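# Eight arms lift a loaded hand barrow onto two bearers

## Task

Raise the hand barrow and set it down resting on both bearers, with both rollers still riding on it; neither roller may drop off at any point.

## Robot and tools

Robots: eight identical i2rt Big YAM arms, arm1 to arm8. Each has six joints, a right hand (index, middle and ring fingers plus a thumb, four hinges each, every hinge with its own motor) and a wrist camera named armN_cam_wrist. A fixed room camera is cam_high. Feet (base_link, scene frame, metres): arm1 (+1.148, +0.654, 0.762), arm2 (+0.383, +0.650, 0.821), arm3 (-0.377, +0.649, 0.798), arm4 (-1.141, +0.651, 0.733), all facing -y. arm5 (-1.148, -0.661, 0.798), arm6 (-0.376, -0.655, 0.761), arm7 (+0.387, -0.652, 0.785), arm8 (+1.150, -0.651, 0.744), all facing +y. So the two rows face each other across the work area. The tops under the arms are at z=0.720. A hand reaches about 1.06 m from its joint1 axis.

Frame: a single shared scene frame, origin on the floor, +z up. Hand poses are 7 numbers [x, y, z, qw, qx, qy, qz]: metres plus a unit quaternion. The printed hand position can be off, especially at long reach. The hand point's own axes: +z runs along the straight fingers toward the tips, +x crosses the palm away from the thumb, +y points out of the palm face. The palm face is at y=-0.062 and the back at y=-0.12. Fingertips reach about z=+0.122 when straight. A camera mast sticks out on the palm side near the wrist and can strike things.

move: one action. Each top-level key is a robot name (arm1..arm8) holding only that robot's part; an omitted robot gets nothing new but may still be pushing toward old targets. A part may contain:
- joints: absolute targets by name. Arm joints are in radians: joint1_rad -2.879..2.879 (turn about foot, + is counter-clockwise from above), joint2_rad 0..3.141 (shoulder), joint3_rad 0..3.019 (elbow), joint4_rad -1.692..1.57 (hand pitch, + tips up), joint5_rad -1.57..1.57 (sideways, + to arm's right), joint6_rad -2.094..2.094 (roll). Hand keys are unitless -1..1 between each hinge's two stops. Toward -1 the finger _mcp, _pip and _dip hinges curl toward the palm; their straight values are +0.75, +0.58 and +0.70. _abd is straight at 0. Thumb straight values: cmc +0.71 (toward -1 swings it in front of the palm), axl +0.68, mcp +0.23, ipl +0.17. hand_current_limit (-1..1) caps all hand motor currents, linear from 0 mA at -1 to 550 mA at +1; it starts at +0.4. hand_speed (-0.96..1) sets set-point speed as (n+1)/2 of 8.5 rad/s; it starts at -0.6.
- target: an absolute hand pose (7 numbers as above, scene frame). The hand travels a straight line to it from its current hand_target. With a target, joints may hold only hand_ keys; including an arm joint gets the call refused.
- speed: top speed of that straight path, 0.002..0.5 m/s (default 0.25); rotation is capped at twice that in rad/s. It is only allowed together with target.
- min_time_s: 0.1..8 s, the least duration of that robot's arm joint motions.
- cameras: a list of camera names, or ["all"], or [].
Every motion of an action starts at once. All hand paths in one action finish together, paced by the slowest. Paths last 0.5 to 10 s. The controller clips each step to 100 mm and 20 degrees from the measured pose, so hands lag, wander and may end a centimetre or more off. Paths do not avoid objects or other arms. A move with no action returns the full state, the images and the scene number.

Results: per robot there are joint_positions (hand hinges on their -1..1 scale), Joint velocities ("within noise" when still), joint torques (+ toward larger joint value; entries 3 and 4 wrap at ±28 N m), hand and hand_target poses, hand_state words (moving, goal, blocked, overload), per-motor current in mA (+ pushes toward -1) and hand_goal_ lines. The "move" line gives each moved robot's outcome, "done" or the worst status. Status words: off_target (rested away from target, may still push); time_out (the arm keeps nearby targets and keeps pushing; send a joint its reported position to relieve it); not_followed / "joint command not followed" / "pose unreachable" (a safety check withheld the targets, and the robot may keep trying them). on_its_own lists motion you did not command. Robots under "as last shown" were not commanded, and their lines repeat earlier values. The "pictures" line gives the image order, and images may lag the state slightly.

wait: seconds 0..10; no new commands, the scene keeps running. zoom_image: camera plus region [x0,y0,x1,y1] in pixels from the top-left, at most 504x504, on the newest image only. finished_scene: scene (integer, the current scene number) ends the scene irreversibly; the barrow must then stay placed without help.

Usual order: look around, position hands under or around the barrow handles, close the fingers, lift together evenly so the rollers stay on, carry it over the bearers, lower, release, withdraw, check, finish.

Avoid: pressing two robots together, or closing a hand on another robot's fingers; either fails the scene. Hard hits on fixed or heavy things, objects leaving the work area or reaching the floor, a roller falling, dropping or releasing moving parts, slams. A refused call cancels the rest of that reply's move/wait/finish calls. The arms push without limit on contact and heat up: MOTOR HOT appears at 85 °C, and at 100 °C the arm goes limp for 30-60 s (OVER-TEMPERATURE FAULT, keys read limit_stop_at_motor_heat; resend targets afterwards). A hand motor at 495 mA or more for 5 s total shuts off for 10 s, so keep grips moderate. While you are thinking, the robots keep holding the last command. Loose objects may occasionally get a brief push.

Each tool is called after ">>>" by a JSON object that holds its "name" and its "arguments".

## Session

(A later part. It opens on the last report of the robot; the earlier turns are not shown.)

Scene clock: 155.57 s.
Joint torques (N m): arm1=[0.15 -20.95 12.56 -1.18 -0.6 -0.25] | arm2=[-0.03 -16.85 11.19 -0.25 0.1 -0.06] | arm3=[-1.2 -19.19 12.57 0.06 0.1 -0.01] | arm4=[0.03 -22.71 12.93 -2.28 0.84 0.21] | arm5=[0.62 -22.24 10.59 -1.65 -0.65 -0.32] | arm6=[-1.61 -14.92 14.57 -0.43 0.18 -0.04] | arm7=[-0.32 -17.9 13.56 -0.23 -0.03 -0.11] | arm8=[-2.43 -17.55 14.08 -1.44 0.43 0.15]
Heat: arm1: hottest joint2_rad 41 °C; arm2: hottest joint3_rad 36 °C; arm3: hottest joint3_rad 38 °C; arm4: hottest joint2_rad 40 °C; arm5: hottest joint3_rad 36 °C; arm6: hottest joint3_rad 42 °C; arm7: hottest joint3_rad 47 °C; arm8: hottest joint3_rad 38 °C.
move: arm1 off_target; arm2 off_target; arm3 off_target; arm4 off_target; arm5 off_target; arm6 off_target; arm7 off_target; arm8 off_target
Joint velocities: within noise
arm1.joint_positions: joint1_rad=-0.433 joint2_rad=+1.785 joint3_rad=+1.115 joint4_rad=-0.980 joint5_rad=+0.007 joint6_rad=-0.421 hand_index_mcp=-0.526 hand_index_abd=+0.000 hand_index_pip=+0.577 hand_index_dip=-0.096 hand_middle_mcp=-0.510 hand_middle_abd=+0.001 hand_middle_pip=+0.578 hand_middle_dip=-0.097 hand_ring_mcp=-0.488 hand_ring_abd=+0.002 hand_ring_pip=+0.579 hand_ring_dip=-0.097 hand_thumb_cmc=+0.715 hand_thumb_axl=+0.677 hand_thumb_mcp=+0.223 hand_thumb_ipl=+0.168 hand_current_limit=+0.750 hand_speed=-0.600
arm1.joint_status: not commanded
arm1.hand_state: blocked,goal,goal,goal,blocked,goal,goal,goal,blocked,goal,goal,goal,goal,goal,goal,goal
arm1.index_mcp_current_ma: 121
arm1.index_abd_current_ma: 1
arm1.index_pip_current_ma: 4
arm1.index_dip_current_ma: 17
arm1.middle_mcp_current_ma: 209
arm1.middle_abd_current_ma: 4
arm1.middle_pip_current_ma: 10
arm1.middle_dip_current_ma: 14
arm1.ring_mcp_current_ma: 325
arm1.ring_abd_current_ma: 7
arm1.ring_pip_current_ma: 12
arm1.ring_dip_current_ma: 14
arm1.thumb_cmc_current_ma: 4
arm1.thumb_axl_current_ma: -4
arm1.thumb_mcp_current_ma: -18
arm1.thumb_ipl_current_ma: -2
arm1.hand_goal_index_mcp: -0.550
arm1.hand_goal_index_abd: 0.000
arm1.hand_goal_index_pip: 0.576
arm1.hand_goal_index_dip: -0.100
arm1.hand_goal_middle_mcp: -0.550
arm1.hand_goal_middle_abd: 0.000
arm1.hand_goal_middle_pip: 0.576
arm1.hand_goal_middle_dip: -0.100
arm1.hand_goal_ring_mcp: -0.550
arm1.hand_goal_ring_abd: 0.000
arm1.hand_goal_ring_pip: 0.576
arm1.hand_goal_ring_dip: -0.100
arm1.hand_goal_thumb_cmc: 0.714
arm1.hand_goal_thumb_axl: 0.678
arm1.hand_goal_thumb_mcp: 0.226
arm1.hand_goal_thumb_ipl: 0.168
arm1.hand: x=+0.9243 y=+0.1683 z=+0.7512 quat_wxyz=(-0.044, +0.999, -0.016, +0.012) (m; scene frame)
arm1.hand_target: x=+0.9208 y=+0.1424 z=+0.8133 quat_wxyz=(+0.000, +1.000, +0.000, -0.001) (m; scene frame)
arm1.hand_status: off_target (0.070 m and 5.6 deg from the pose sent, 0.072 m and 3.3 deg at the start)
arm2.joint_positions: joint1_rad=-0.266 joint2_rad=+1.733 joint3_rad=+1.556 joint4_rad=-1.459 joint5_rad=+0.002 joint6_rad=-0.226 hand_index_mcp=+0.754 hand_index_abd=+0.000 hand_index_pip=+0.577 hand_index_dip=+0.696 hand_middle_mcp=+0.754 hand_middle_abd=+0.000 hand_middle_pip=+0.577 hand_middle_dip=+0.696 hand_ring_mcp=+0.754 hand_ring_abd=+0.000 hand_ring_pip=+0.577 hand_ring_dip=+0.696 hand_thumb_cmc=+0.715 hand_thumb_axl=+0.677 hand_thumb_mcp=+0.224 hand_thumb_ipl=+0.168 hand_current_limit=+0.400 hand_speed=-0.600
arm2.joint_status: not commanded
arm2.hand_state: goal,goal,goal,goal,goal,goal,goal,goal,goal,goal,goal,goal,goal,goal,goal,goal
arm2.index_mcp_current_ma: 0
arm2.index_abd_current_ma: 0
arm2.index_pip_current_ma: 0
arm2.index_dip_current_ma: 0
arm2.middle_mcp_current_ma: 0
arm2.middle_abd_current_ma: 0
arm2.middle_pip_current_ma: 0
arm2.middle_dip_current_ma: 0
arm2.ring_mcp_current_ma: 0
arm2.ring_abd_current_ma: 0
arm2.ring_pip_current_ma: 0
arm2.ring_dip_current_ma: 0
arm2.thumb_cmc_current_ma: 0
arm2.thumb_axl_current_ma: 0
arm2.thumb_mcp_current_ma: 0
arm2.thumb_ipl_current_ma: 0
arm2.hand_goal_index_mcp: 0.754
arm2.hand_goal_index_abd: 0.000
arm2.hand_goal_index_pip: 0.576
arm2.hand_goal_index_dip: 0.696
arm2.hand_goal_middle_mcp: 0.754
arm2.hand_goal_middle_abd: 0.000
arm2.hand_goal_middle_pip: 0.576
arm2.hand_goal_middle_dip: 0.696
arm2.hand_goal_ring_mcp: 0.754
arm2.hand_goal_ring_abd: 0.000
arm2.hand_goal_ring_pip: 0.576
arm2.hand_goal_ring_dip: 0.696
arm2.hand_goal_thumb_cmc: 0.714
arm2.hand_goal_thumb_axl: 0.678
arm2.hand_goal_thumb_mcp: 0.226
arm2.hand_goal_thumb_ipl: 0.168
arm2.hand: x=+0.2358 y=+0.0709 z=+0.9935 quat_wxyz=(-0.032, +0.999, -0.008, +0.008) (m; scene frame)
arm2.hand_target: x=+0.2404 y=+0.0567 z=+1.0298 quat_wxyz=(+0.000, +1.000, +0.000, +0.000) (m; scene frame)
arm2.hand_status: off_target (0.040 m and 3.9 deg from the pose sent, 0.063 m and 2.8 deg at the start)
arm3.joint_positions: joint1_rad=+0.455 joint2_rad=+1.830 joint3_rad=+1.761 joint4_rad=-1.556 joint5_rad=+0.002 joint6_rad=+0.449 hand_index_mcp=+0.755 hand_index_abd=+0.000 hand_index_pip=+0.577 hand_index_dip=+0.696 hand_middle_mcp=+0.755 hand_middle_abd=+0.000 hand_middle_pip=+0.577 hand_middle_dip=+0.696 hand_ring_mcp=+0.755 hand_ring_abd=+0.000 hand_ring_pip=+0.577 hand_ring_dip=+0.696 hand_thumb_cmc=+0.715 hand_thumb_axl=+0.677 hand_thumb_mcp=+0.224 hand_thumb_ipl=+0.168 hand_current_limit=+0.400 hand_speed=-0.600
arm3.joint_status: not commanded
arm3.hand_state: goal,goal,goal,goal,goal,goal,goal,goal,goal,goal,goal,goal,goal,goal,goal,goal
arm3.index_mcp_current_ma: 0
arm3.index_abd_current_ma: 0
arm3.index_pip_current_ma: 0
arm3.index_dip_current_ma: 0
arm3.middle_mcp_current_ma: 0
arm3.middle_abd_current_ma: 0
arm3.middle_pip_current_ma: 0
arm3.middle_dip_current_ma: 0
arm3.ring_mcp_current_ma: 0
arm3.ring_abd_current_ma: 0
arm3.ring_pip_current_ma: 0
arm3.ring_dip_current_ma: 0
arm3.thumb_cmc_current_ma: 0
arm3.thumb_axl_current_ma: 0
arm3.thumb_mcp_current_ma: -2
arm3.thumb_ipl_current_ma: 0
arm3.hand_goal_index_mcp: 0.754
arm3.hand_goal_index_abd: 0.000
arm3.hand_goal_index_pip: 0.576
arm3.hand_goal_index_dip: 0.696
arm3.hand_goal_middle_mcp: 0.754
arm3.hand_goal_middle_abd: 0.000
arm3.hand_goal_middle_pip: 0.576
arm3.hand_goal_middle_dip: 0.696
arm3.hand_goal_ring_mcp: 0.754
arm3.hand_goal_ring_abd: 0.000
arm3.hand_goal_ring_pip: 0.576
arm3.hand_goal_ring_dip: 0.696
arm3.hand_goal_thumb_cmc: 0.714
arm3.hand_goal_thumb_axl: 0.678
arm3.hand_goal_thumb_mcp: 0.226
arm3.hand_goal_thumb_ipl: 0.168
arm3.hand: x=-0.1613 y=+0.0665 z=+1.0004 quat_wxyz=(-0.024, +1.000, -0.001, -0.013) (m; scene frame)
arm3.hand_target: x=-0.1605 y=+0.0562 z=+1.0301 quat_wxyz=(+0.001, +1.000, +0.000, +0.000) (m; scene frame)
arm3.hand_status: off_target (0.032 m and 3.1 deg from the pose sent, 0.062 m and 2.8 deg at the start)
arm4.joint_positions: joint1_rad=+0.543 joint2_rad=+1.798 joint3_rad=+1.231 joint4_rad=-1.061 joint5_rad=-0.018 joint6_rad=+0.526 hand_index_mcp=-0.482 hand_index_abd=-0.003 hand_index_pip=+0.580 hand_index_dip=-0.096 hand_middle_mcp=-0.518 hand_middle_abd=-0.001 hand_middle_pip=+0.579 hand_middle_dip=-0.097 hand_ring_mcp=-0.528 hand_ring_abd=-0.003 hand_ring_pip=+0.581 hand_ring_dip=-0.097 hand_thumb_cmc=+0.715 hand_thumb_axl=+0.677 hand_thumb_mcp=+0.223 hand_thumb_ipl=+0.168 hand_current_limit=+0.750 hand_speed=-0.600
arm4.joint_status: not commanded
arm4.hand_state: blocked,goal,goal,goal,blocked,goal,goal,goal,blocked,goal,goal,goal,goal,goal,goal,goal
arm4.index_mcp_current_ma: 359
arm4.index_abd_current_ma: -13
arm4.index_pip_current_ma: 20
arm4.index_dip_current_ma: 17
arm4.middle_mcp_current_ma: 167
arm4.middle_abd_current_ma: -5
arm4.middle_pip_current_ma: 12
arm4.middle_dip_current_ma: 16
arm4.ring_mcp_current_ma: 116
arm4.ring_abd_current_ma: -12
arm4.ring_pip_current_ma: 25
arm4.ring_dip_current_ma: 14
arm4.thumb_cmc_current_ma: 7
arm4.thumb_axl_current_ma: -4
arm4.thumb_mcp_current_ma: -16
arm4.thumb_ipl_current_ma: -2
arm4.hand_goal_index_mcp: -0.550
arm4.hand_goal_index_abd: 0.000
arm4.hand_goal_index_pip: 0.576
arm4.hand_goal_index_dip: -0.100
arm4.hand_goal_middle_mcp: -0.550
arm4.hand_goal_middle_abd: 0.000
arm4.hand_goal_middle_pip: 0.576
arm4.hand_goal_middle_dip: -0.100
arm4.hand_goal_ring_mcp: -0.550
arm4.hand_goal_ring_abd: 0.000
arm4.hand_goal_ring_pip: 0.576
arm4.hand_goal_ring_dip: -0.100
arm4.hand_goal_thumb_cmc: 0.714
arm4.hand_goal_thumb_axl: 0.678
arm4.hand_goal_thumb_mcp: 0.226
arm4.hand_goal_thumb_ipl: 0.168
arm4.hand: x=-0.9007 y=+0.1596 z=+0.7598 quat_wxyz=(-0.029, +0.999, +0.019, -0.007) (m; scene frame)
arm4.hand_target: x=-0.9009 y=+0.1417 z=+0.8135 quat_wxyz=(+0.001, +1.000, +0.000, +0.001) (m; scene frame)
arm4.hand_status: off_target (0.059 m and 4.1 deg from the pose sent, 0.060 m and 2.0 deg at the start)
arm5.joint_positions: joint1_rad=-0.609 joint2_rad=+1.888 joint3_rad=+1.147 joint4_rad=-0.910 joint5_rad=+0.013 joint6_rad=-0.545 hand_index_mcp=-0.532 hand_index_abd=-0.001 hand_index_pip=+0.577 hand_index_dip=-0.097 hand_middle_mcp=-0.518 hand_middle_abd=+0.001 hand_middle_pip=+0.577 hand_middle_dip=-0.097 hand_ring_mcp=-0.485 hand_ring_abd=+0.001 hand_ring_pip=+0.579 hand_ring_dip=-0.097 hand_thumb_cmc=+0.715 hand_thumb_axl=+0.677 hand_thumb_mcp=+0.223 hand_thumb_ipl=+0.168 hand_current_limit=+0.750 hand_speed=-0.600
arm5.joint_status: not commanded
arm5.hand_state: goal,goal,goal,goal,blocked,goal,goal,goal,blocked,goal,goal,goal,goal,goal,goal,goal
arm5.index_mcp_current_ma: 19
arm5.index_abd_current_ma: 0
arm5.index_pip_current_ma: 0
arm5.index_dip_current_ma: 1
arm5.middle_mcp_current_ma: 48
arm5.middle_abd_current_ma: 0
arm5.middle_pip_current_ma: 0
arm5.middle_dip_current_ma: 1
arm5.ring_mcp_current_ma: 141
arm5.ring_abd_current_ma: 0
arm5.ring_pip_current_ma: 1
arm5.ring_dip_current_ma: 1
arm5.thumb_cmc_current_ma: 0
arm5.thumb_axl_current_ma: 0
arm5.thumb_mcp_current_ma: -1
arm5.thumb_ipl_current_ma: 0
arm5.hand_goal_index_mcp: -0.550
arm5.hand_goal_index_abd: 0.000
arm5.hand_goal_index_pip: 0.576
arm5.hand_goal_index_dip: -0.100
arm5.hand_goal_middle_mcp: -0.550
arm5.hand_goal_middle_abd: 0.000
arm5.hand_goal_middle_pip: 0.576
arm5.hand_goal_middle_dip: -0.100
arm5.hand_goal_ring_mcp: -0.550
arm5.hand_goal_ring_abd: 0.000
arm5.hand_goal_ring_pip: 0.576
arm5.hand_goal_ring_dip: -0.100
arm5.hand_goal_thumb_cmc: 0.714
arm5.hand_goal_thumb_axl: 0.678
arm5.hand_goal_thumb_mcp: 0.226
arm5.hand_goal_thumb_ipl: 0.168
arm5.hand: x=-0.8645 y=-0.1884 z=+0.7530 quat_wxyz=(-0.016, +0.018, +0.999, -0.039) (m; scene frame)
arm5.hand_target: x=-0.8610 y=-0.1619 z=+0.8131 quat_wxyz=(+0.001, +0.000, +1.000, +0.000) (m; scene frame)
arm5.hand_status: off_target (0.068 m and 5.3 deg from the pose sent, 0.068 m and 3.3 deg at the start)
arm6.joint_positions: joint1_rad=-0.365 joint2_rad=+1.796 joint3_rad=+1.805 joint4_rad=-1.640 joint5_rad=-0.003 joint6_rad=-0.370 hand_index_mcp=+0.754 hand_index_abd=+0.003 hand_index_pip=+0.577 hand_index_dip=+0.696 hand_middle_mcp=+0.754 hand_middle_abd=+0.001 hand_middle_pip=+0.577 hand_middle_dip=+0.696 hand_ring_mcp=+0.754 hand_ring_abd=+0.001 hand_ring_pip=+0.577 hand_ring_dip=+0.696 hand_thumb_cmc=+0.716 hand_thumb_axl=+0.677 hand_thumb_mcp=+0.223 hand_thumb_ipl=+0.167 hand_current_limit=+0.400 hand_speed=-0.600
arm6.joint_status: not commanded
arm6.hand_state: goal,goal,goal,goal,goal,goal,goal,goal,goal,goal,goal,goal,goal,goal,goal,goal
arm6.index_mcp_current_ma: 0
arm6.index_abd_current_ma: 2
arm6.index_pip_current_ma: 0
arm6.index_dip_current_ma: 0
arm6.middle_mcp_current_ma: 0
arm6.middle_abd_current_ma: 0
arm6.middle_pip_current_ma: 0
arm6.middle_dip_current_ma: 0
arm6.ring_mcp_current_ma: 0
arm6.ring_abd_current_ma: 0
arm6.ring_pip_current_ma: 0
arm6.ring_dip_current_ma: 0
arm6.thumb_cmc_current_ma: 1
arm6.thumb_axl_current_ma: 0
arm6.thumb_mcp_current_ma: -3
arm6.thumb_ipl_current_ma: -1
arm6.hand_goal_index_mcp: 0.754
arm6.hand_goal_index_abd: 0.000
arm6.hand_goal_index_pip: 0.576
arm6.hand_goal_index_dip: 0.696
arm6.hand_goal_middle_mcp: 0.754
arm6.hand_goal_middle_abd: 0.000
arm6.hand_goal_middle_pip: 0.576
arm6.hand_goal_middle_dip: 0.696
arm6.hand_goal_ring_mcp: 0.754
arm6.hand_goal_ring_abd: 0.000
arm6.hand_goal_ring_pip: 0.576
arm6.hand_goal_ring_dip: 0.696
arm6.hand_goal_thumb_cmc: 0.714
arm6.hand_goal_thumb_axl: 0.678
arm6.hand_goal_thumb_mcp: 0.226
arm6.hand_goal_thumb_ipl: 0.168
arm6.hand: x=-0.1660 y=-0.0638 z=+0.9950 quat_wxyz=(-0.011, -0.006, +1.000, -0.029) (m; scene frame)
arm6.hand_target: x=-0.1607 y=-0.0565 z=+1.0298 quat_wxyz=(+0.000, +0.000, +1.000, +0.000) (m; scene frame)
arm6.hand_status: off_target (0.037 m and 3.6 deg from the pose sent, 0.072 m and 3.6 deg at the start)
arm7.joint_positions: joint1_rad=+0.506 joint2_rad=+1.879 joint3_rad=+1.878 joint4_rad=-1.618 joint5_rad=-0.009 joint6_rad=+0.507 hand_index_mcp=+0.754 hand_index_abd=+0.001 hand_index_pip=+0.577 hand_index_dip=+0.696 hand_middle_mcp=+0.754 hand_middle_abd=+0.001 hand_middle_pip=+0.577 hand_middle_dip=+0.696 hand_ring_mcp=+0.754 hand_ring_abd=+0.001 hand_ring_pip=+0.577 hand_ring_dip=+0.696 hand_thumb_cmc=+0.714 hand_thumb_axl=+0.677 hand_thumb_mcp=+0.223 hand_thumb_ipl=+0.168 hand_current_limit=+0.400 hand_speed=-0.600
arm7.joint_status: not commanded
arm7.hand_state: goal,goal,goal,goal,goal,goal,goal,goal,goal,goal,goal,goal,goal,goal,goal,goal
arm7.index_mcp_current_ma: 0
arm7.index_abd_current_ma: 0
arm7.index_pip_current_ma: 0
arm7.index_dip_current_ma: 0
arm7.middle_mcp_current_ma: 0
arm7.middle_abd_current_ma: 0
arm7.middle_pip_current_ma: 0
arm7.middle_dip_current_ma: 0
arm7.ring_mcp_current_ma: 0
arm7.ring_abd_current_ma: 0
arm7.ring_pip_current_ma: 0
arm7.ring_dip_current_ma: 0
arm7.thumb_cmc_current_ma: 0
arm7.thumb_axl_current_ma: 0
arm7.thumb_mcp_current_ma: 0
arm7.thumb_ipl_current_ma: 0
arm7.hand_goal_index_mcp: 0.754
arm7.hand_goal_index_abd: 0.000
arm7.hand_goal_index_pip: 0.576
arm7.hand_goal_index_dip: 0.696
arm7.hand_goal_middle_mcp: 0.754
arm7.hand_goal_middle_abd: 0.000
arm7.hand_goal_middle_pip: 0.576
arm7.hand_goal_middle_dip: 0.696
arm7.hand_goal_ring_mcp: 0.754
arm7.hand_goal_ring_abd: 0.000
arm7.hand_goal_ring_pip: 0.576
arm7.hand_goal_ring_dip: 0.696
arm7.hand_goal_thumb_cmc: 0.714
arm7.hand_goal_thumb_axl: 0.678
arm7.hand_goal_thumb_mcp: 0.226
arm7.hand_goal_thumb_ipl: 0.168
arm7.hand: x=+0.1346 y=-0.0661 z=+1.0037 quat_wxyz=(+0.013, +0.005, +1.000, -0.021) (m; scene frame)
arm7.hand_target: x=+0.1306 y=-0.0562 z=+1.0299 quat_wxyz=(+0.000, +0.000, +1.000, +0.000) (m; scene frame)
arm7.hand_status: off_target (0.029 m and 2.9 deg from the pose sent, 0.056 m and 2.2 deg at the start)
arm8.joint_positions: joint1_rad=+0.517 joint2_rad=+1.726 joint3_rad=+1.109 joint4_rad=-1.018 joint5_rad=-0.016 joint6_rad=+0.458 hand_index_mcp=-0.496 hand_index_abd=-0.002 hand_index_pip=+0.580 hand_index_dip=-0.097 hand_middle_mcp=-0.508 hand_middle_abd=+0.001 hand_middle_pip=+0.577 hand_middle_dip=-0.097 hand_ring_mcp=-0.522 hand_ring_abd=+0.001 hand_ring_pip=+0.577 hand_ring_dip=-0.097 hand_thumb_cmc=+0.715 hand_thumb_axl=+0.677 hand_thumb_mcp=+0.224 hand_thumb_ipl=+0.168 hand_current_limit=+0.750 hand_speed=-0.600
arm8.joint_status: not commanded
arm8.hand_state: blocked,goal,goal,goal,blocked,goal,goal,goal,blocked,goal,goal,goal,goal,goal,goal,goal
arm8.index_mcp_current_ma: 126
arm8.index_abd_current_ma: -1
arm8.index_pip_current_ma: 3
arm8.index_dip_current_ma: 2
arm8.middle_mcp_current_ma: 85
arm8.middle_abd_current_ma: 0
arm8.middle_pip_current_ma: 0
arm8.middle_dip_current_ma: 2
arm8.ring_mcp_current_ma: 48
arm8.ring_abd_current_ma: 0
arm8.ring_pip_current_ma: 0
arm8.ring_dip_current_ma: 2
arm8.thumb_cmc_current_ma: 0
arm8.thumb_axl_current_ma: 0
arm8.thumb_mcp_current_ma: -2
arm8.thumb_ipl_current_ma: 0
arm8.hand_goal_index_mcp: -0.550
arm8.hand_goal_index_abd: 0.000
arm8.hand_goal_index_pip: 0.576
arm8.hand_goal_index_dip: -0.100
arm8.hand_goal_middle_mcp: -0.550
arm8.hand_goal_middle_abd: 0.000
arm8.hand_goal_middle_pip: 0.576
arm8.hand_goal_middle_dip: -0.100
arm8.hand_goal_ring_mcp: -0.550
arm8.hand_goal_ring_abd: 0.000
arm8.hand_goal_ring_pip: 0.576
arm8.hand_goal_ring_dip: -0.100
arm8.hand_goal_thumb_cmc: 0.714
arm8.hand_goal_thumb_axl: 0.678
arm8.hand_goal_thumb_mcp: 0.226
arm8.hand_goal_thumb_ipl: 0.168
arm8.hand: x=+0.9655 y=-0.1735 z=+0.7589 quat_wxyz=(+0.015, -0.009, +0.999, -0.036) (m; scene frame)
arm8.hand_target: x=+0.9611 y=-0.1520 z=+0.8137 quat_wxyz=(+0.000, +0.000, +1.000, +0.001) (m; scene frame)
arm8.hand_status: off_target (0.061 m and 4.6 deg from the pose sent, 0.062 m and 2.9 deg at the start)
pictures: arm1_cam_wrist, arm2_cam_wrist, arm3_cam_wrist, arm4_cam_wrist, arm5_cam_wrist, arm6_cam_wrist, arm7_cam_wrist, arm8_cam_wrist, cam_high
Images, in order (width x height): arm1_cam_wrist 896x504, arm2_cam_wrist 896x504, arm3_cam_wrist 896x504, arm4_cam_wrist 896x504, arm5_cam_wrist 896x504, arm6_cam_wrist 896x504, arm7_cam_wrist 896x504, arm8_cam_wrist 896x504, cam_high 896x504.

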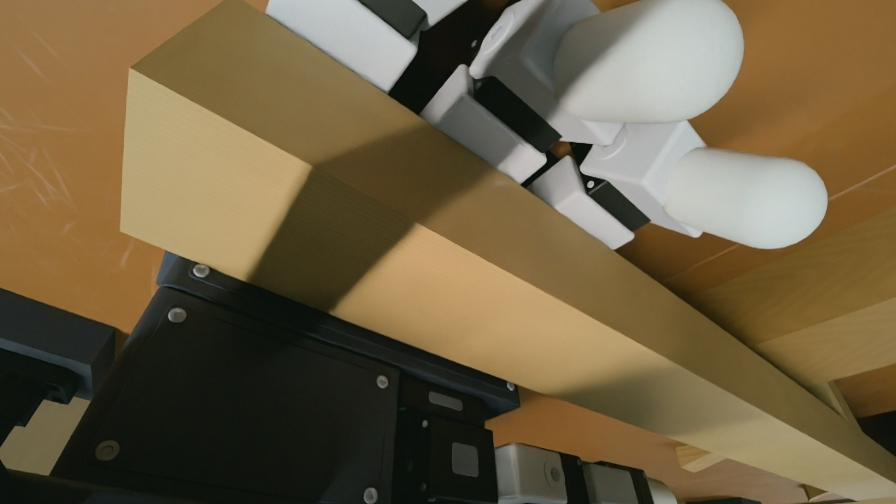

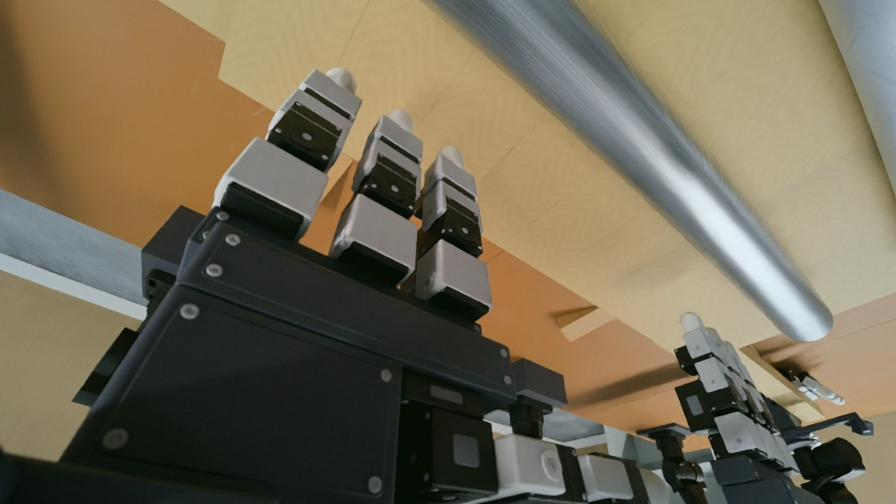

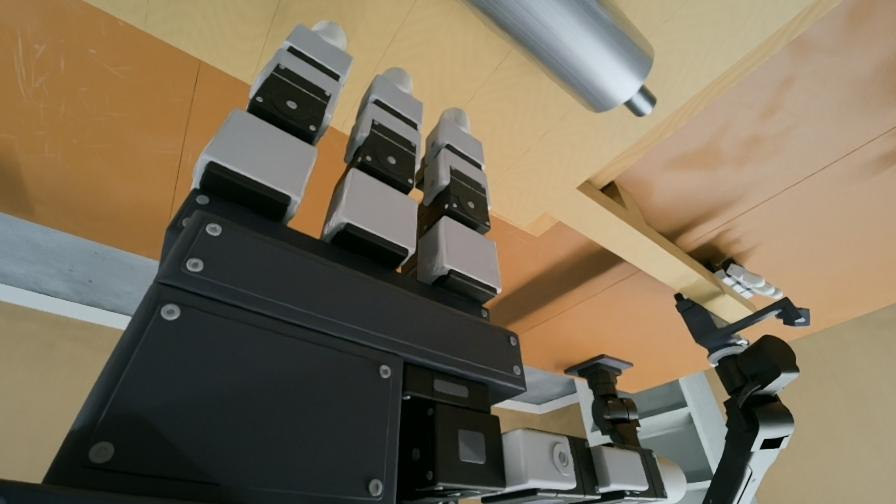

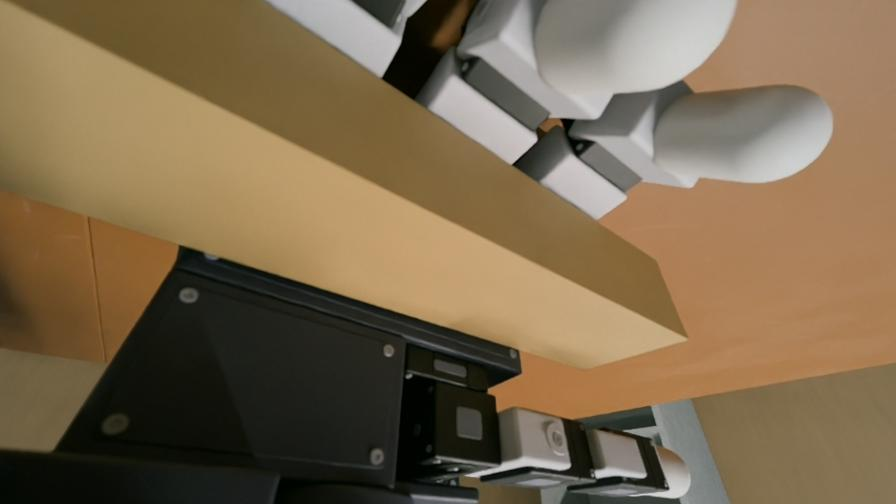

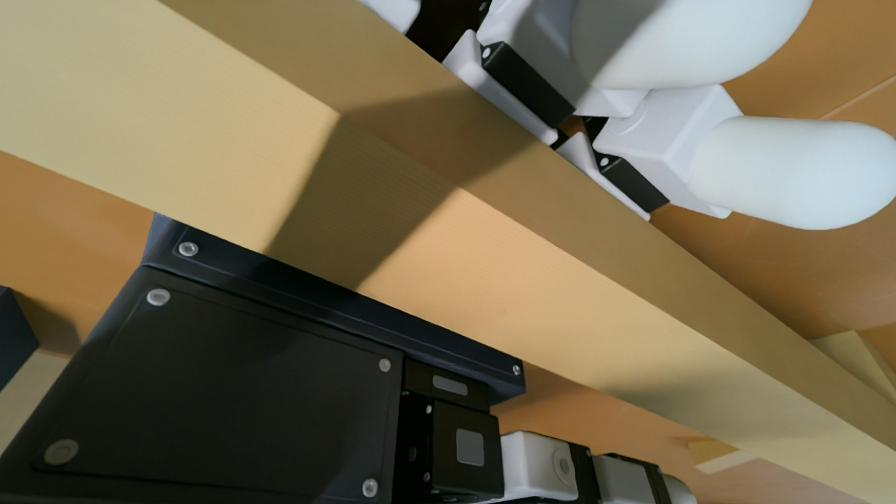

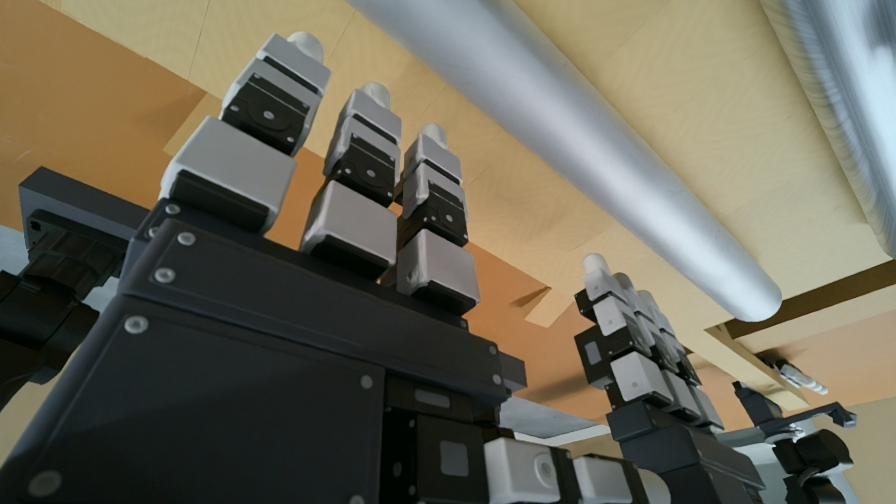

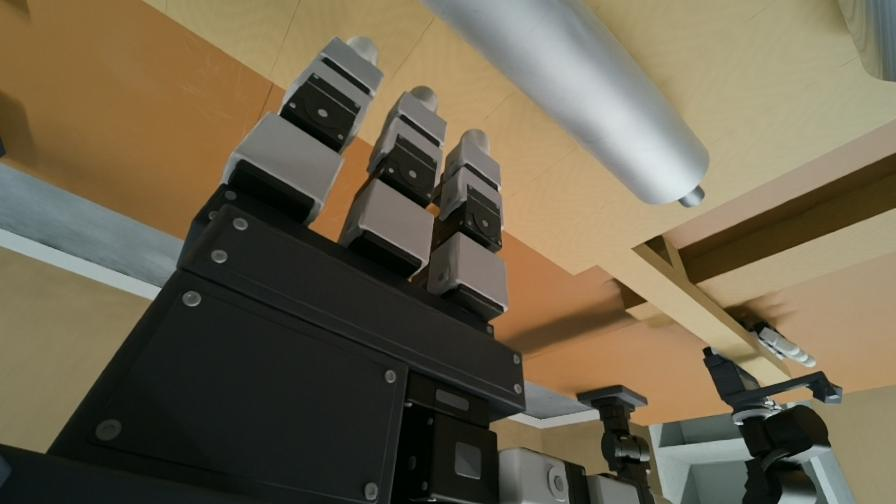

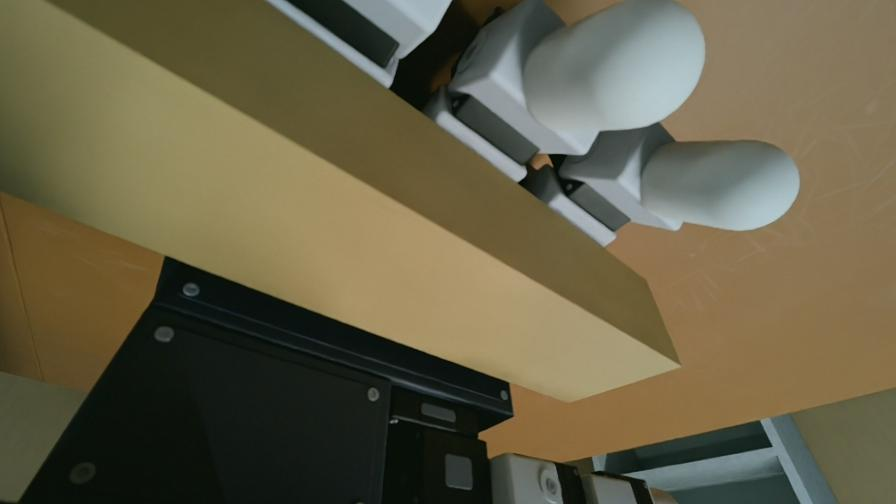

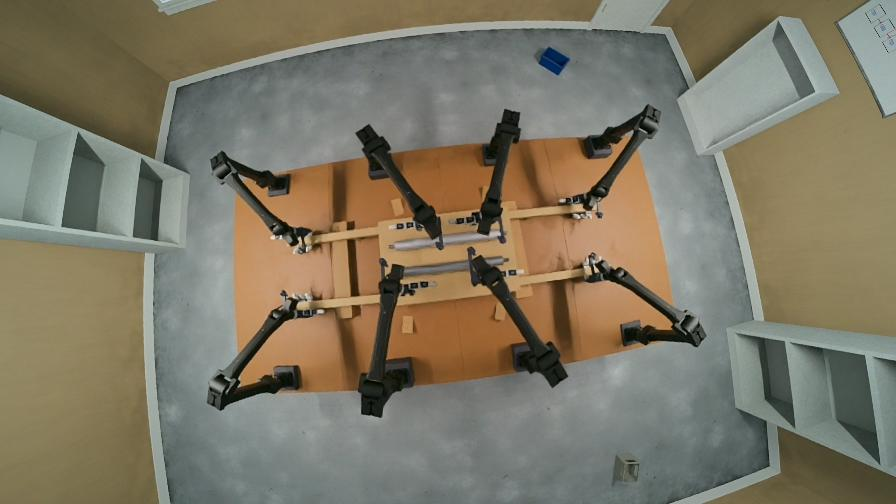

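>>> {"name": "move", "arguments": {"arm1": {"target": [0.92, 0.105, 0.815, 0, 1, 0, 0], "speed": 0.05}, "arm8": {"target": [0.96, -0.122, 0.815, 0, 0, 1, 0], "speed": 0.05}, "arm4": {"target": [-0.90, 0.110, 0.815, 0, 1, 0, 0], "speed": 0.05}, "arm5": {"target": [-0.86, -0.123, 0.815, 0, 0, 1, 0], "speed": 0.05}, "cameras": ["arm1_cam_wrist", "arm2_cam_wrist", "arm4_cam_wrist", "arm5_cam_wrist", "arm7_cam_wrist", "arm8_cam_wrist"]}}

Scene clock: 160.03 s.
Joint torques (N m): arm1=[1.67 -19.6 16.54 0.01 -1.17 0.01] | arm2=[-0.15 -16.85 11.21 -0.31 0.1 -0.06] | arm3=[-1.26 -19.08 12.63 -0.08 0.07 -0.03] | arm4=[-1.9 -21.95 15.57 -0.57 1.39 -0.02] | arm5=[2.9 -20.66 14.09 -0.01 -1.46 -0.02] | arm6=[-1.67 -14.97 14.45 -0.36 0.18 -0.06] | arm7=[-0.32 -17.9 13.57 -0.28 -0.03 -0.11] | arm8=[-4.19 -15.85 17.39 -0.31 1 -0.01]
Heat: arm1: hottest joint2_rad 41 °C; arm2: hottest joint3_rad 36 °C; arm3: hottest joint3_rad 39 °C; arm4: hottest joint2_rad 41 °C; arm5: hottest joint3_rad 36 °C; arm6: hottest joint3_rad 42 °C; arm7: hottest joint3_rad 47 °C; arm8: hottest joint3_rad 38 °C.
move: arm1 off_target; arm4 off_target; arm5 off_target; arm8 off_target
Joint velocities: within noise
arm1.joint_positions: joint1_rad=-0.421 joint2_rad=+1.818 joint3_rad=+1.158 joint4_rad=-1.047 joint5_rad=+0.019 joint6_rad=-0.417 hand_index_mcp=-0.527 hand_index_abd=+0.000 hand_index_pip=+0.577 hand_index_dip=-0.096 hand_middle_mcp=-0.523 hand_middle_abd=+0.001 hand_middle_pip=+0.578 hand_middle_dip=-0.097 hand_ring_mcp=-0.488 hand_ring_abd=+0.002 hand_ring_pip=+0.579 hand_ring_dip=-0.097 hand_thumb_cmc=+0.715 hand_thumb_axl=+0.677 hand_thumb_mcp=+0.223 hand_thumb_ipl=+0.168 hand_current_limit=+0.750 hand_speed=-0.600
arm1.joint_status: not commanded
arm1.hand_state: blocked,goal,goal,goal,blocked,goal,goal,goal,blocked,goal,goal,goal,goal,goal,goal,goal
arm1.index_mcp_current_ma: 121
arm1.index_abd_current_ma: 1
arm1.index_pip_current_ma: 4
arm1.index_dip_current_ma: 17
arm1.middle_mcp_current_ma: 140
arm1.middle_abd_current_ma: 4
arm1.middle_pip_current_ma: 10
arm1.middle_dip_current_ma: 14
arm1.ring_mcp_current_ma: 325
arm1.ring_abd_current_ma: 7
arm1.ring_pip_current_ma: 12
arm1.ring_dip_current_ma: 14
arm1.thumb_cmc_current_ma: 4
arm1.thumb_axl_current_ma: -4
arm1.thumb_mcp_current_ma: -18
arm1.thumb_ipl_current_ma: -2
arm1.hand_goal_index_mcp: -0.550
arm1.hand_goal_index_abd: 0.000
arm1.hand_goal_index_pip: 0.576
arm1.hand_goal_index_dip: -0.100
arm1.hand_goal_middle_mcp: -0.550
arm1.hand_goal_middle_abd: 0.000
arm1.hand_goal_middle_pip: 0.576
arm1.hand_goal_middle_dip: -0.100
arm1.hand_goal_ring_mcp: -0.550
arm1.hand_goal_ring_abd: 0.000
arm1.hand_goal_ring_pip: 0.576
arm1.hand_goal_ring_dip: -0.100
arm1.hand_goal_thumb_cmc: 0.714
arm1.hand_goal_thumb_axl: 0.678
arm1.hand_goal_thumb_mcp: 0.226
arm1.hand_goal_thumb_ipl: 0.168
arm1.hand: x=+0.9281 y=+0.1668 z=+0.7457 quat_wxyz=(-0.072, +0.997, -0.012, +0.018) (m; scene frame)
arm1.hand_target: x=+0.9231 y=+0.1120 z=+0.8172 quat_wxyz=(+0.001, +1.000, +0.001, +0.000) (m; scene frame)
arm1.hand_status: off_target (0.093 m and 8.7 deg from the pose sent, 0.090 m and 5.6 deg at the start)
arm2, arm3, arm6, arm7: as last shown
arm3.hand: x=-0.1614 y=+0.0666 z=+1.0004 quat_wxyz=(-0.024, +1.000, -0.001, -0.013) (m; scene frame)
arm3.hand_target: x=-0.1605 y=+0.0563 z=+1.0301 quat_wxyz=(+0.000, +1.000, +0.000, +0.000) (m; scene frame)
arm4.joint_positions: joint1_rad=+0.538 joint2_rad=+1.831 joint3_rad=+1.274 joint4_rad=-1.134 joint5_rad=-0.032 joint6_rad=+0.525 hand_index_mcp=-0.482 hand_index_abd=-0.003 hand_index_pip=+0.580 hand_index_dip=-0.096 hand_middle_mcp=-0.527 hand_middle_abd=-0.001 hand_middle_pip=+0.579 hand_middle_dip=-0.097 hand_ring_mcp=-0.528 hand_ring_abd=-0.003 hand_ring_pip=+0.581 hand_ring_dip=-0.097 hand_thumb_cmc=+0.715 hand_thumb_axl=+0.677 hand_thumb_mcp=+0.223 hand_thumb_ipl=+0.168 hand_current_limit=+0.750 hand_speed=-0.600
arm4.joint_status: not commanded
arm4.hand_state: blocked,goal,goal,goal,blocked,goal,goal,goal,blocked,goal,goal,goal,goal,goal,goal,goal
arm4.index_mcp_current_ma: 359
arm4.index_abd_current_ma: -13
arm4.index_pip_current_ma: 20
arm4.index_dip_current_ma: 17
arm4.middle_mcp_current_ma: 119
arm4.middle_abd_current_ma: -5
arm4.middle_pip_current_ma: 12
arm4.middle_dip_current_ma: 16
arm4.ring_mcp_current_ma: 114
arm4.ring_abd_current_ma: -12
arm4.ring_pip_current_ma: 25
arm4.ring_dip_current_ma: 14
arm4.thumb_cmc_current_ma: 6
arm4.thumb_axl_current_ma: -4
arm4.thumb_mcp_current_ma: -16
arm4.thumb_ipl_current_ma: -2
arm4.hand_goal_index_mcp: -0.550
arm4.hand_goal_index_abd: 0.000
arm4.hand_goal_index_pip: 0.576
arm4.hand_goal_index_dip: -0.100
arm4.hand_goal_middle_mcp: -0.550
arm4.hand_goal_middle_abd: 0.000
arm4.hand_goal_middle_pip: 0.576
arm4.hand_goal_middle_dip: -0.100
arm4.hand_goal_ring_mcp: -0.550
arm4.hand_goal_ring_abd: 0.000
arm4.hand_goal_ring_pip: 0.576
arm4.hand_goal_ring_dip: -0.100
arm4.hand_goal_thumb_cmc: 0.714
arm4.hand_goal_thumb_axl: 0.678
arm4.hand_goal_thumb_mcp: 0.226
arm4.hand_goal_thumb_ipl: 0.168
arm4.hand: x=-0.9023 y=+0.1618 z=+0.7543 quat_wxyz=(-0.060, +0.998, +0.016, -0.017) (m; scene frame)
arm4.hand_target: x=-0.9030 y=+0.1155 z=+0.8165 quat_wxyz=(+0.001, +1.000, -0.001, +0.000) (m; scene frame)
arm4.hand_status: off_target (0.080 m and 7.4 deg from the pose sent, 0.074 m and 4.1 deg at the start)
arm5.joint_positions: joint1_rad=-0.600 joint2_rad=+1.917 joint3_rad=+1.199 joint4_rad=-0.990 joint5_rad=+0.027 joint6_rad=-0.540 hand_index_mcp=-0.532 hand_index_abd=-0.001 hand_index_pip=+0.577 hand_index_dip=-0.097 hand_middle_mcp=-0.523 hand_middle_abd=+0.001 hand_middle_pip=+0.577 hand_middle_dip=-0.097 hand_ring_mcp=-0.481 hand_ring_abd=-0.005 hand_ring_pip=+0.579 hand_ring_dip=-0.097 hand_thumb_cmc=+0.715 hand_thumb_axl=+0.677 hand_thumb_mcp=+0.223 hand_thumb_ipl=+0.168 hand_current_limit=+0.750 hand_speed=-0.600
arm5.joint_status: not commanded
arm5.hand_state: goal,goal,goal,goal,blocked,goal,goal,goal,blocked,goal,goal,goal,goal,goal,goal,goal
arm5.index_mcp_current_ma: 19
arm5.index_abd_current_ma: 0
arm5.index_pip_current_ma: 0
arm5.index_dip_current_ma: 1
arm5.middle_mcp_current_ma: 36
arm5.middle_abd_current_ma: 0
arm5.middle_pip_current_ma: 0
arm5.middle_dip_current_ma: 1
arm5.ring_mcp_current_ma: 155
arm5.ring_abd_current_ma: -2
arm5.ring_pip_current_ma: 1
arm5.ring_dip_current_ma: 1
arm5.thumb_cmc_current_ma: 0
arm5.thumb_axl_current_ma: 0
arm5.thumb_mcp_current_ma: -1
arm5.thumb_ipl_current_ma: 0
arm5.hand_goal_index_mcp: -0.550
arm5.hand_goal_index_abd: 0.000
arm5.hand_goal_index_pip: 0.576
arm5.hand_goal_index_dip: -0.100
arm5.hand_goal_middle_mcp: -0.550
arm5.hand_goal_middle_abd: 0.000
arm5.hand_goal_middle_pip: 0.576
arm5.hand_goal_middle_dip: -0.100
arm5.hand_goal_ring_mcp: -0.550
arm5.hand_goal_ring_abd: 0.000
arm5.hand_goal_ring_pip: 0.576
arm5.hand_goal_ring_dip: -0.100
arm5.hand_goal_thumb_cmc: 0.714
arm5.hand_goal_thumb_axl: 0.678
arm5.hand_goal_thumb_mcp: 0.226
arm5.hand_goal_thumb_ipl: 0.168
arm5.hand: x=-0.8660 y=-0.1866 z=+0.7505 quat_wxyz=(-0.025, +0.015, +0.997, -0.068) (m; scene frame)
arm5.hand_target: x=-0.8637 y=-0.1289 z=+0.8174 quat_wxyz=(-0.001, -0.001, +1.000, +0.001) (m; scene frame)
arm5.hand_status: off_target (0.091 m and 8.5 deg from the pose sent, 0.090 m and 5.3 deg at the start)
arm6.joint_positions: joint1_rad=-0.365 joint2_rad=+1.796 joint3_rad=+1.807 joint4_rad=-1.643 joint5_rad=-0.003 joint6_rad=-0.369 hand_index_mcp=+0.755 hand_index_abd=+0.001 hand_index_pip=+0.577 hand_index_dip=+0.696 hand_middle_mcp=+0.754 hand_middle_abd=+0.001 hand_middle_pip=+0.577 hand_middle_dip=+0.696 hand_ring_mcp=+0.754 hand_ring_abd=+0.001 hand_ring_pip=+0.577 hand_ring_dip=+0.696 hand_thumb_cmc=+0.716 hand_thumb_axl=+0.677 hand_thumb_mcp=+0.223 hand_thumb_ipl=+0.167 hand_current_limit=+0.400 hand_speed=-0.600
arm6.index_abd_current_ma: 0
arm6.index_pip_current_ma: 1
arm6.hand: x=-0.1659 y=-0.0640 z=+0.9959 quat_wxyz=(-0.012, -0.005, +0.999, -0.029) (m; scene frame)
arm6.hand_target: x=-0.1607 y=-0.0564 z=+1.0299 quat_wxyz=(+0.000, +0.000, +1.000, +0.000) (m; scene frame)
arm7.hand_target: x=+0.1306 y=-0.0561 z=+1.0299 quat_wxyz=(+0.000, +0.000, +1.000, +0.000) (m; scene frame)
arm8.joint_positions: joint1_rad=+0.513 joint2_rad=+1.747 joint3_rad=+1.140 joint4_rad=-1.078 joint5_rad=-0.030 joint6_rad=+0.449 hand_index_mcp=-0.488 hand_index_abd=+0.001 hand_index_pip=+0.580 hand_index_dip=-0.097 hand_middle_mcp=-0.508 hand_middle_abd=+0.001 hand_middle_pip=+0.577 hand_middle_dip=-0.097 hand_ring_mcp=-0.527 hand_ring_abd=+0.001 hand_ring_pip=+0.577 hand_ring_dip=-0.097 hand_thumb_cmc=+0.715 hand_thumb_axl=+0.677 hand_thumb_mcp=+0.223 hand_thumb_ipl=+0.168 hand_current_limit=+0.750 hand_speed=-0.600
arm8.joint_status: not commanded
arm8.hand_state: blocked,goal,goal,goal,blocked,goal,goal,goal,blocked,goal,goal,goal,goal,goal,goal,goal
arm8.index_mcp_current_ma: 151
arm8.index_abd_current_ma: 0
arm8.index_pip_current_ma: 3
arm8.index_dip_current_ma: 2
arm8.middle_mcp_current_ma: 87
arm8.middle_abd_current_ma: 0
arm8.middle_pip_current_ma: 0
arm8.middle_dip_current_ma: 2
arm8.ring_mcp_current_ma: 36
arm8.ring_abd_current_ma: 0
arm8.ring_pip_current_ma: 0
arm8.ring_dip_current_ma: 2
arm8.thumb_cmc_current_ma: 0
arm8.thumb_axl_current_ma: 0
arm8.thumb_mcp_current_ma: -2
arm8.thumb_ipl_current_ma: 0
arm8.hand_goal_index_mcp: -0.550
arm8.hand_goal_index_abd: 0.000
arm8.hand_goal_index_pip: 0.576
arm8.hand_goal_index_dip: -0.100
arm8.hand_goal_middle_mcp: -0.550
arm8.hand_goal_middle_abd: 0.000
arm8.hand_goal_middle_pip: 0.576
arm8.hand_goal_middle_dip: -0.100
arm8.hand_goal_ring_mcp: -0.550
arm8.hand_goal_ring_abd: 0.000
arm8.hand_goal_ring_pip: 0.576
arm8.hand_goal_ring_dip: -0.100
arm8.hand_goal_thumb_cmc: 0.714
arm8.hand_goal_thumb_axl: 0.678
arm8.hand_goal_thumb_mcp: 0.226
arm8.hand_goal_thumb_ipl: 0.168
arm8.hand: x=+0.9659 y=-0.1760 z=+0.7566 quat_wxyz=(+0.019, -0.010, +0.998, -0.061) (m; scene frame)
arm8.hand_target: x=+0.9627 y=-0.1277 z=+0.8169 quat_wxyz=(+0.001, +0.001, +1.000, +0.001) (m; scene frame)
arm8.hand_status: off_target (0.080 m and 7.5 deg from the pose sent, 0.076 m and 4.6 deg at the start)
pictures: arm1_cam_wrist, arm2_cam_wrist, arm4_cam_wrist, arm5_cam_wrist, arm7_cam_wrist, arm8_cam_wrist
Images, in order (width x height): arm1_cam_wrist 896x504, arm2_cam_wrist 896x504, arm4_cam_wrist 896x504, arm5_cam_wrist 896x504, arm7_cam_wrist 896x504, arm8_cam_wrist 896x504.

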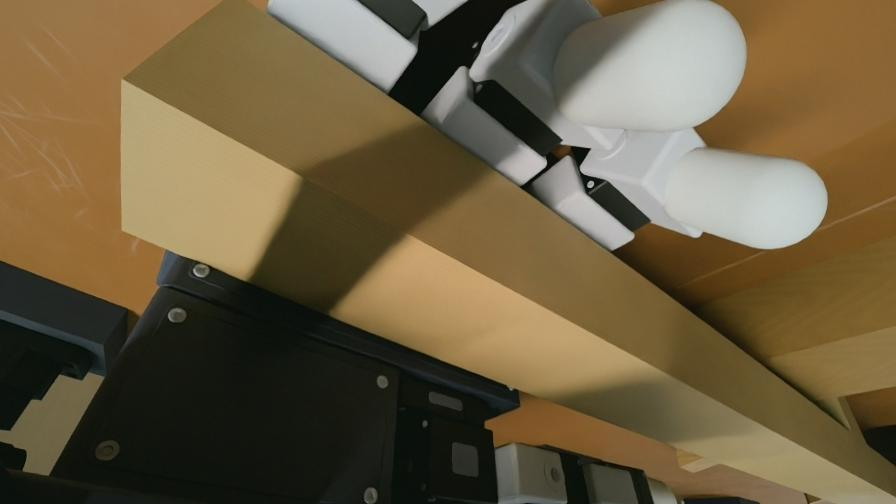

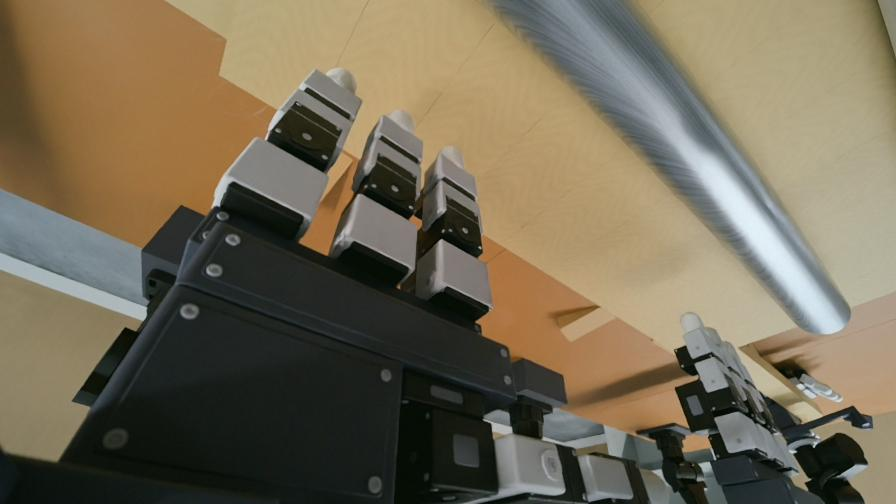

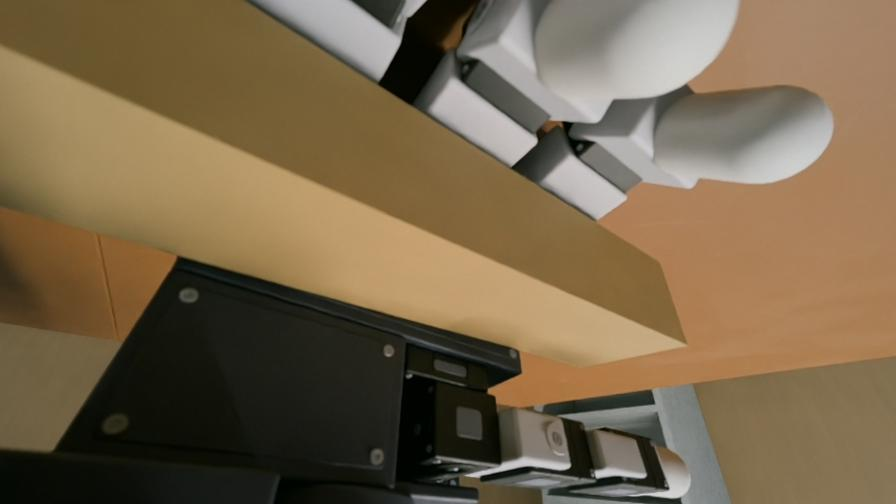

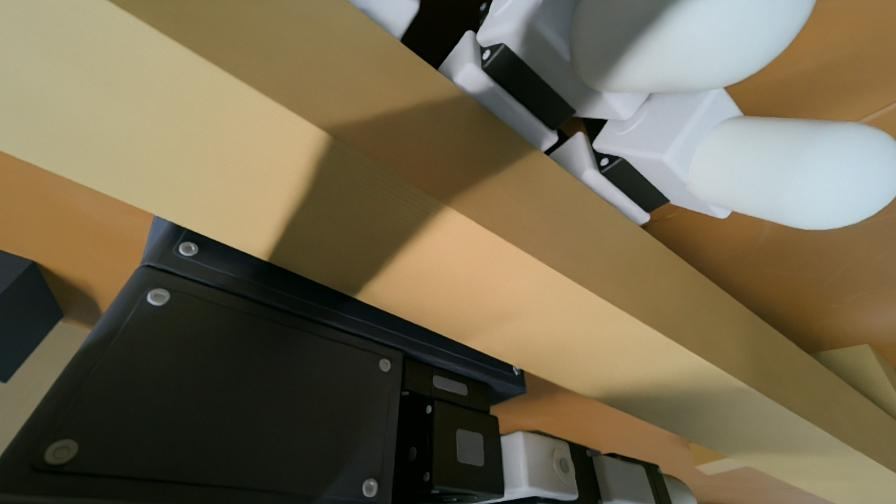

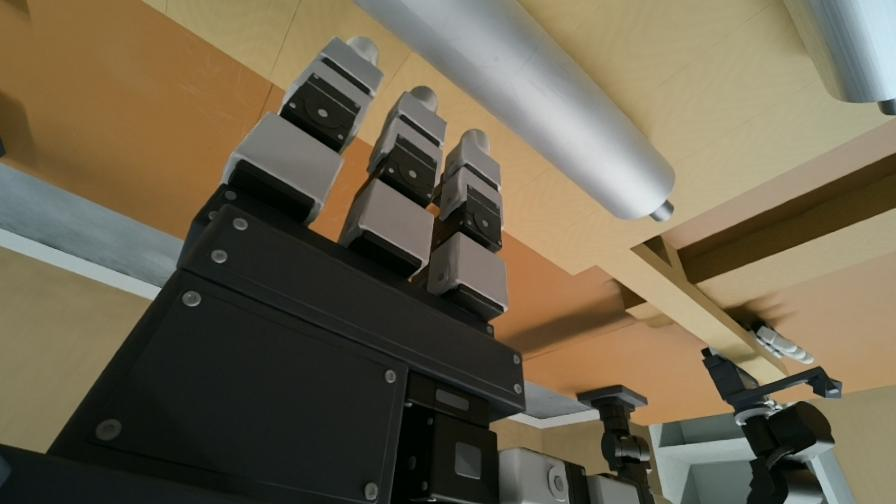

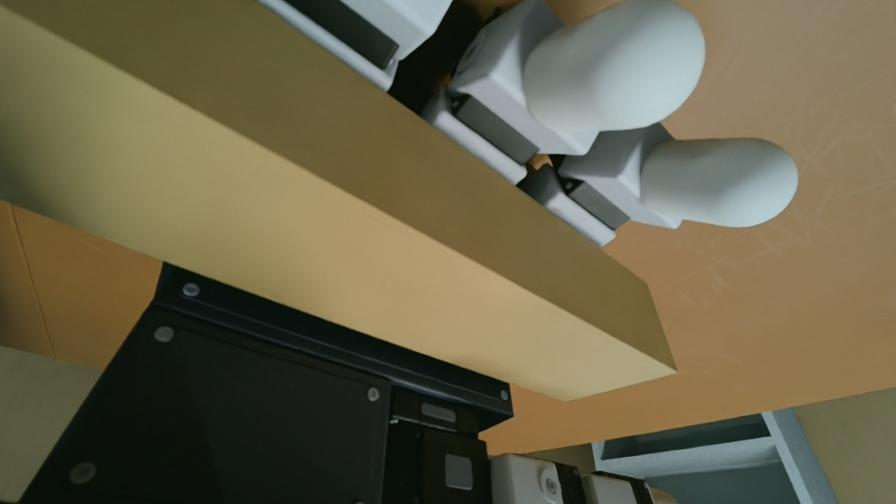

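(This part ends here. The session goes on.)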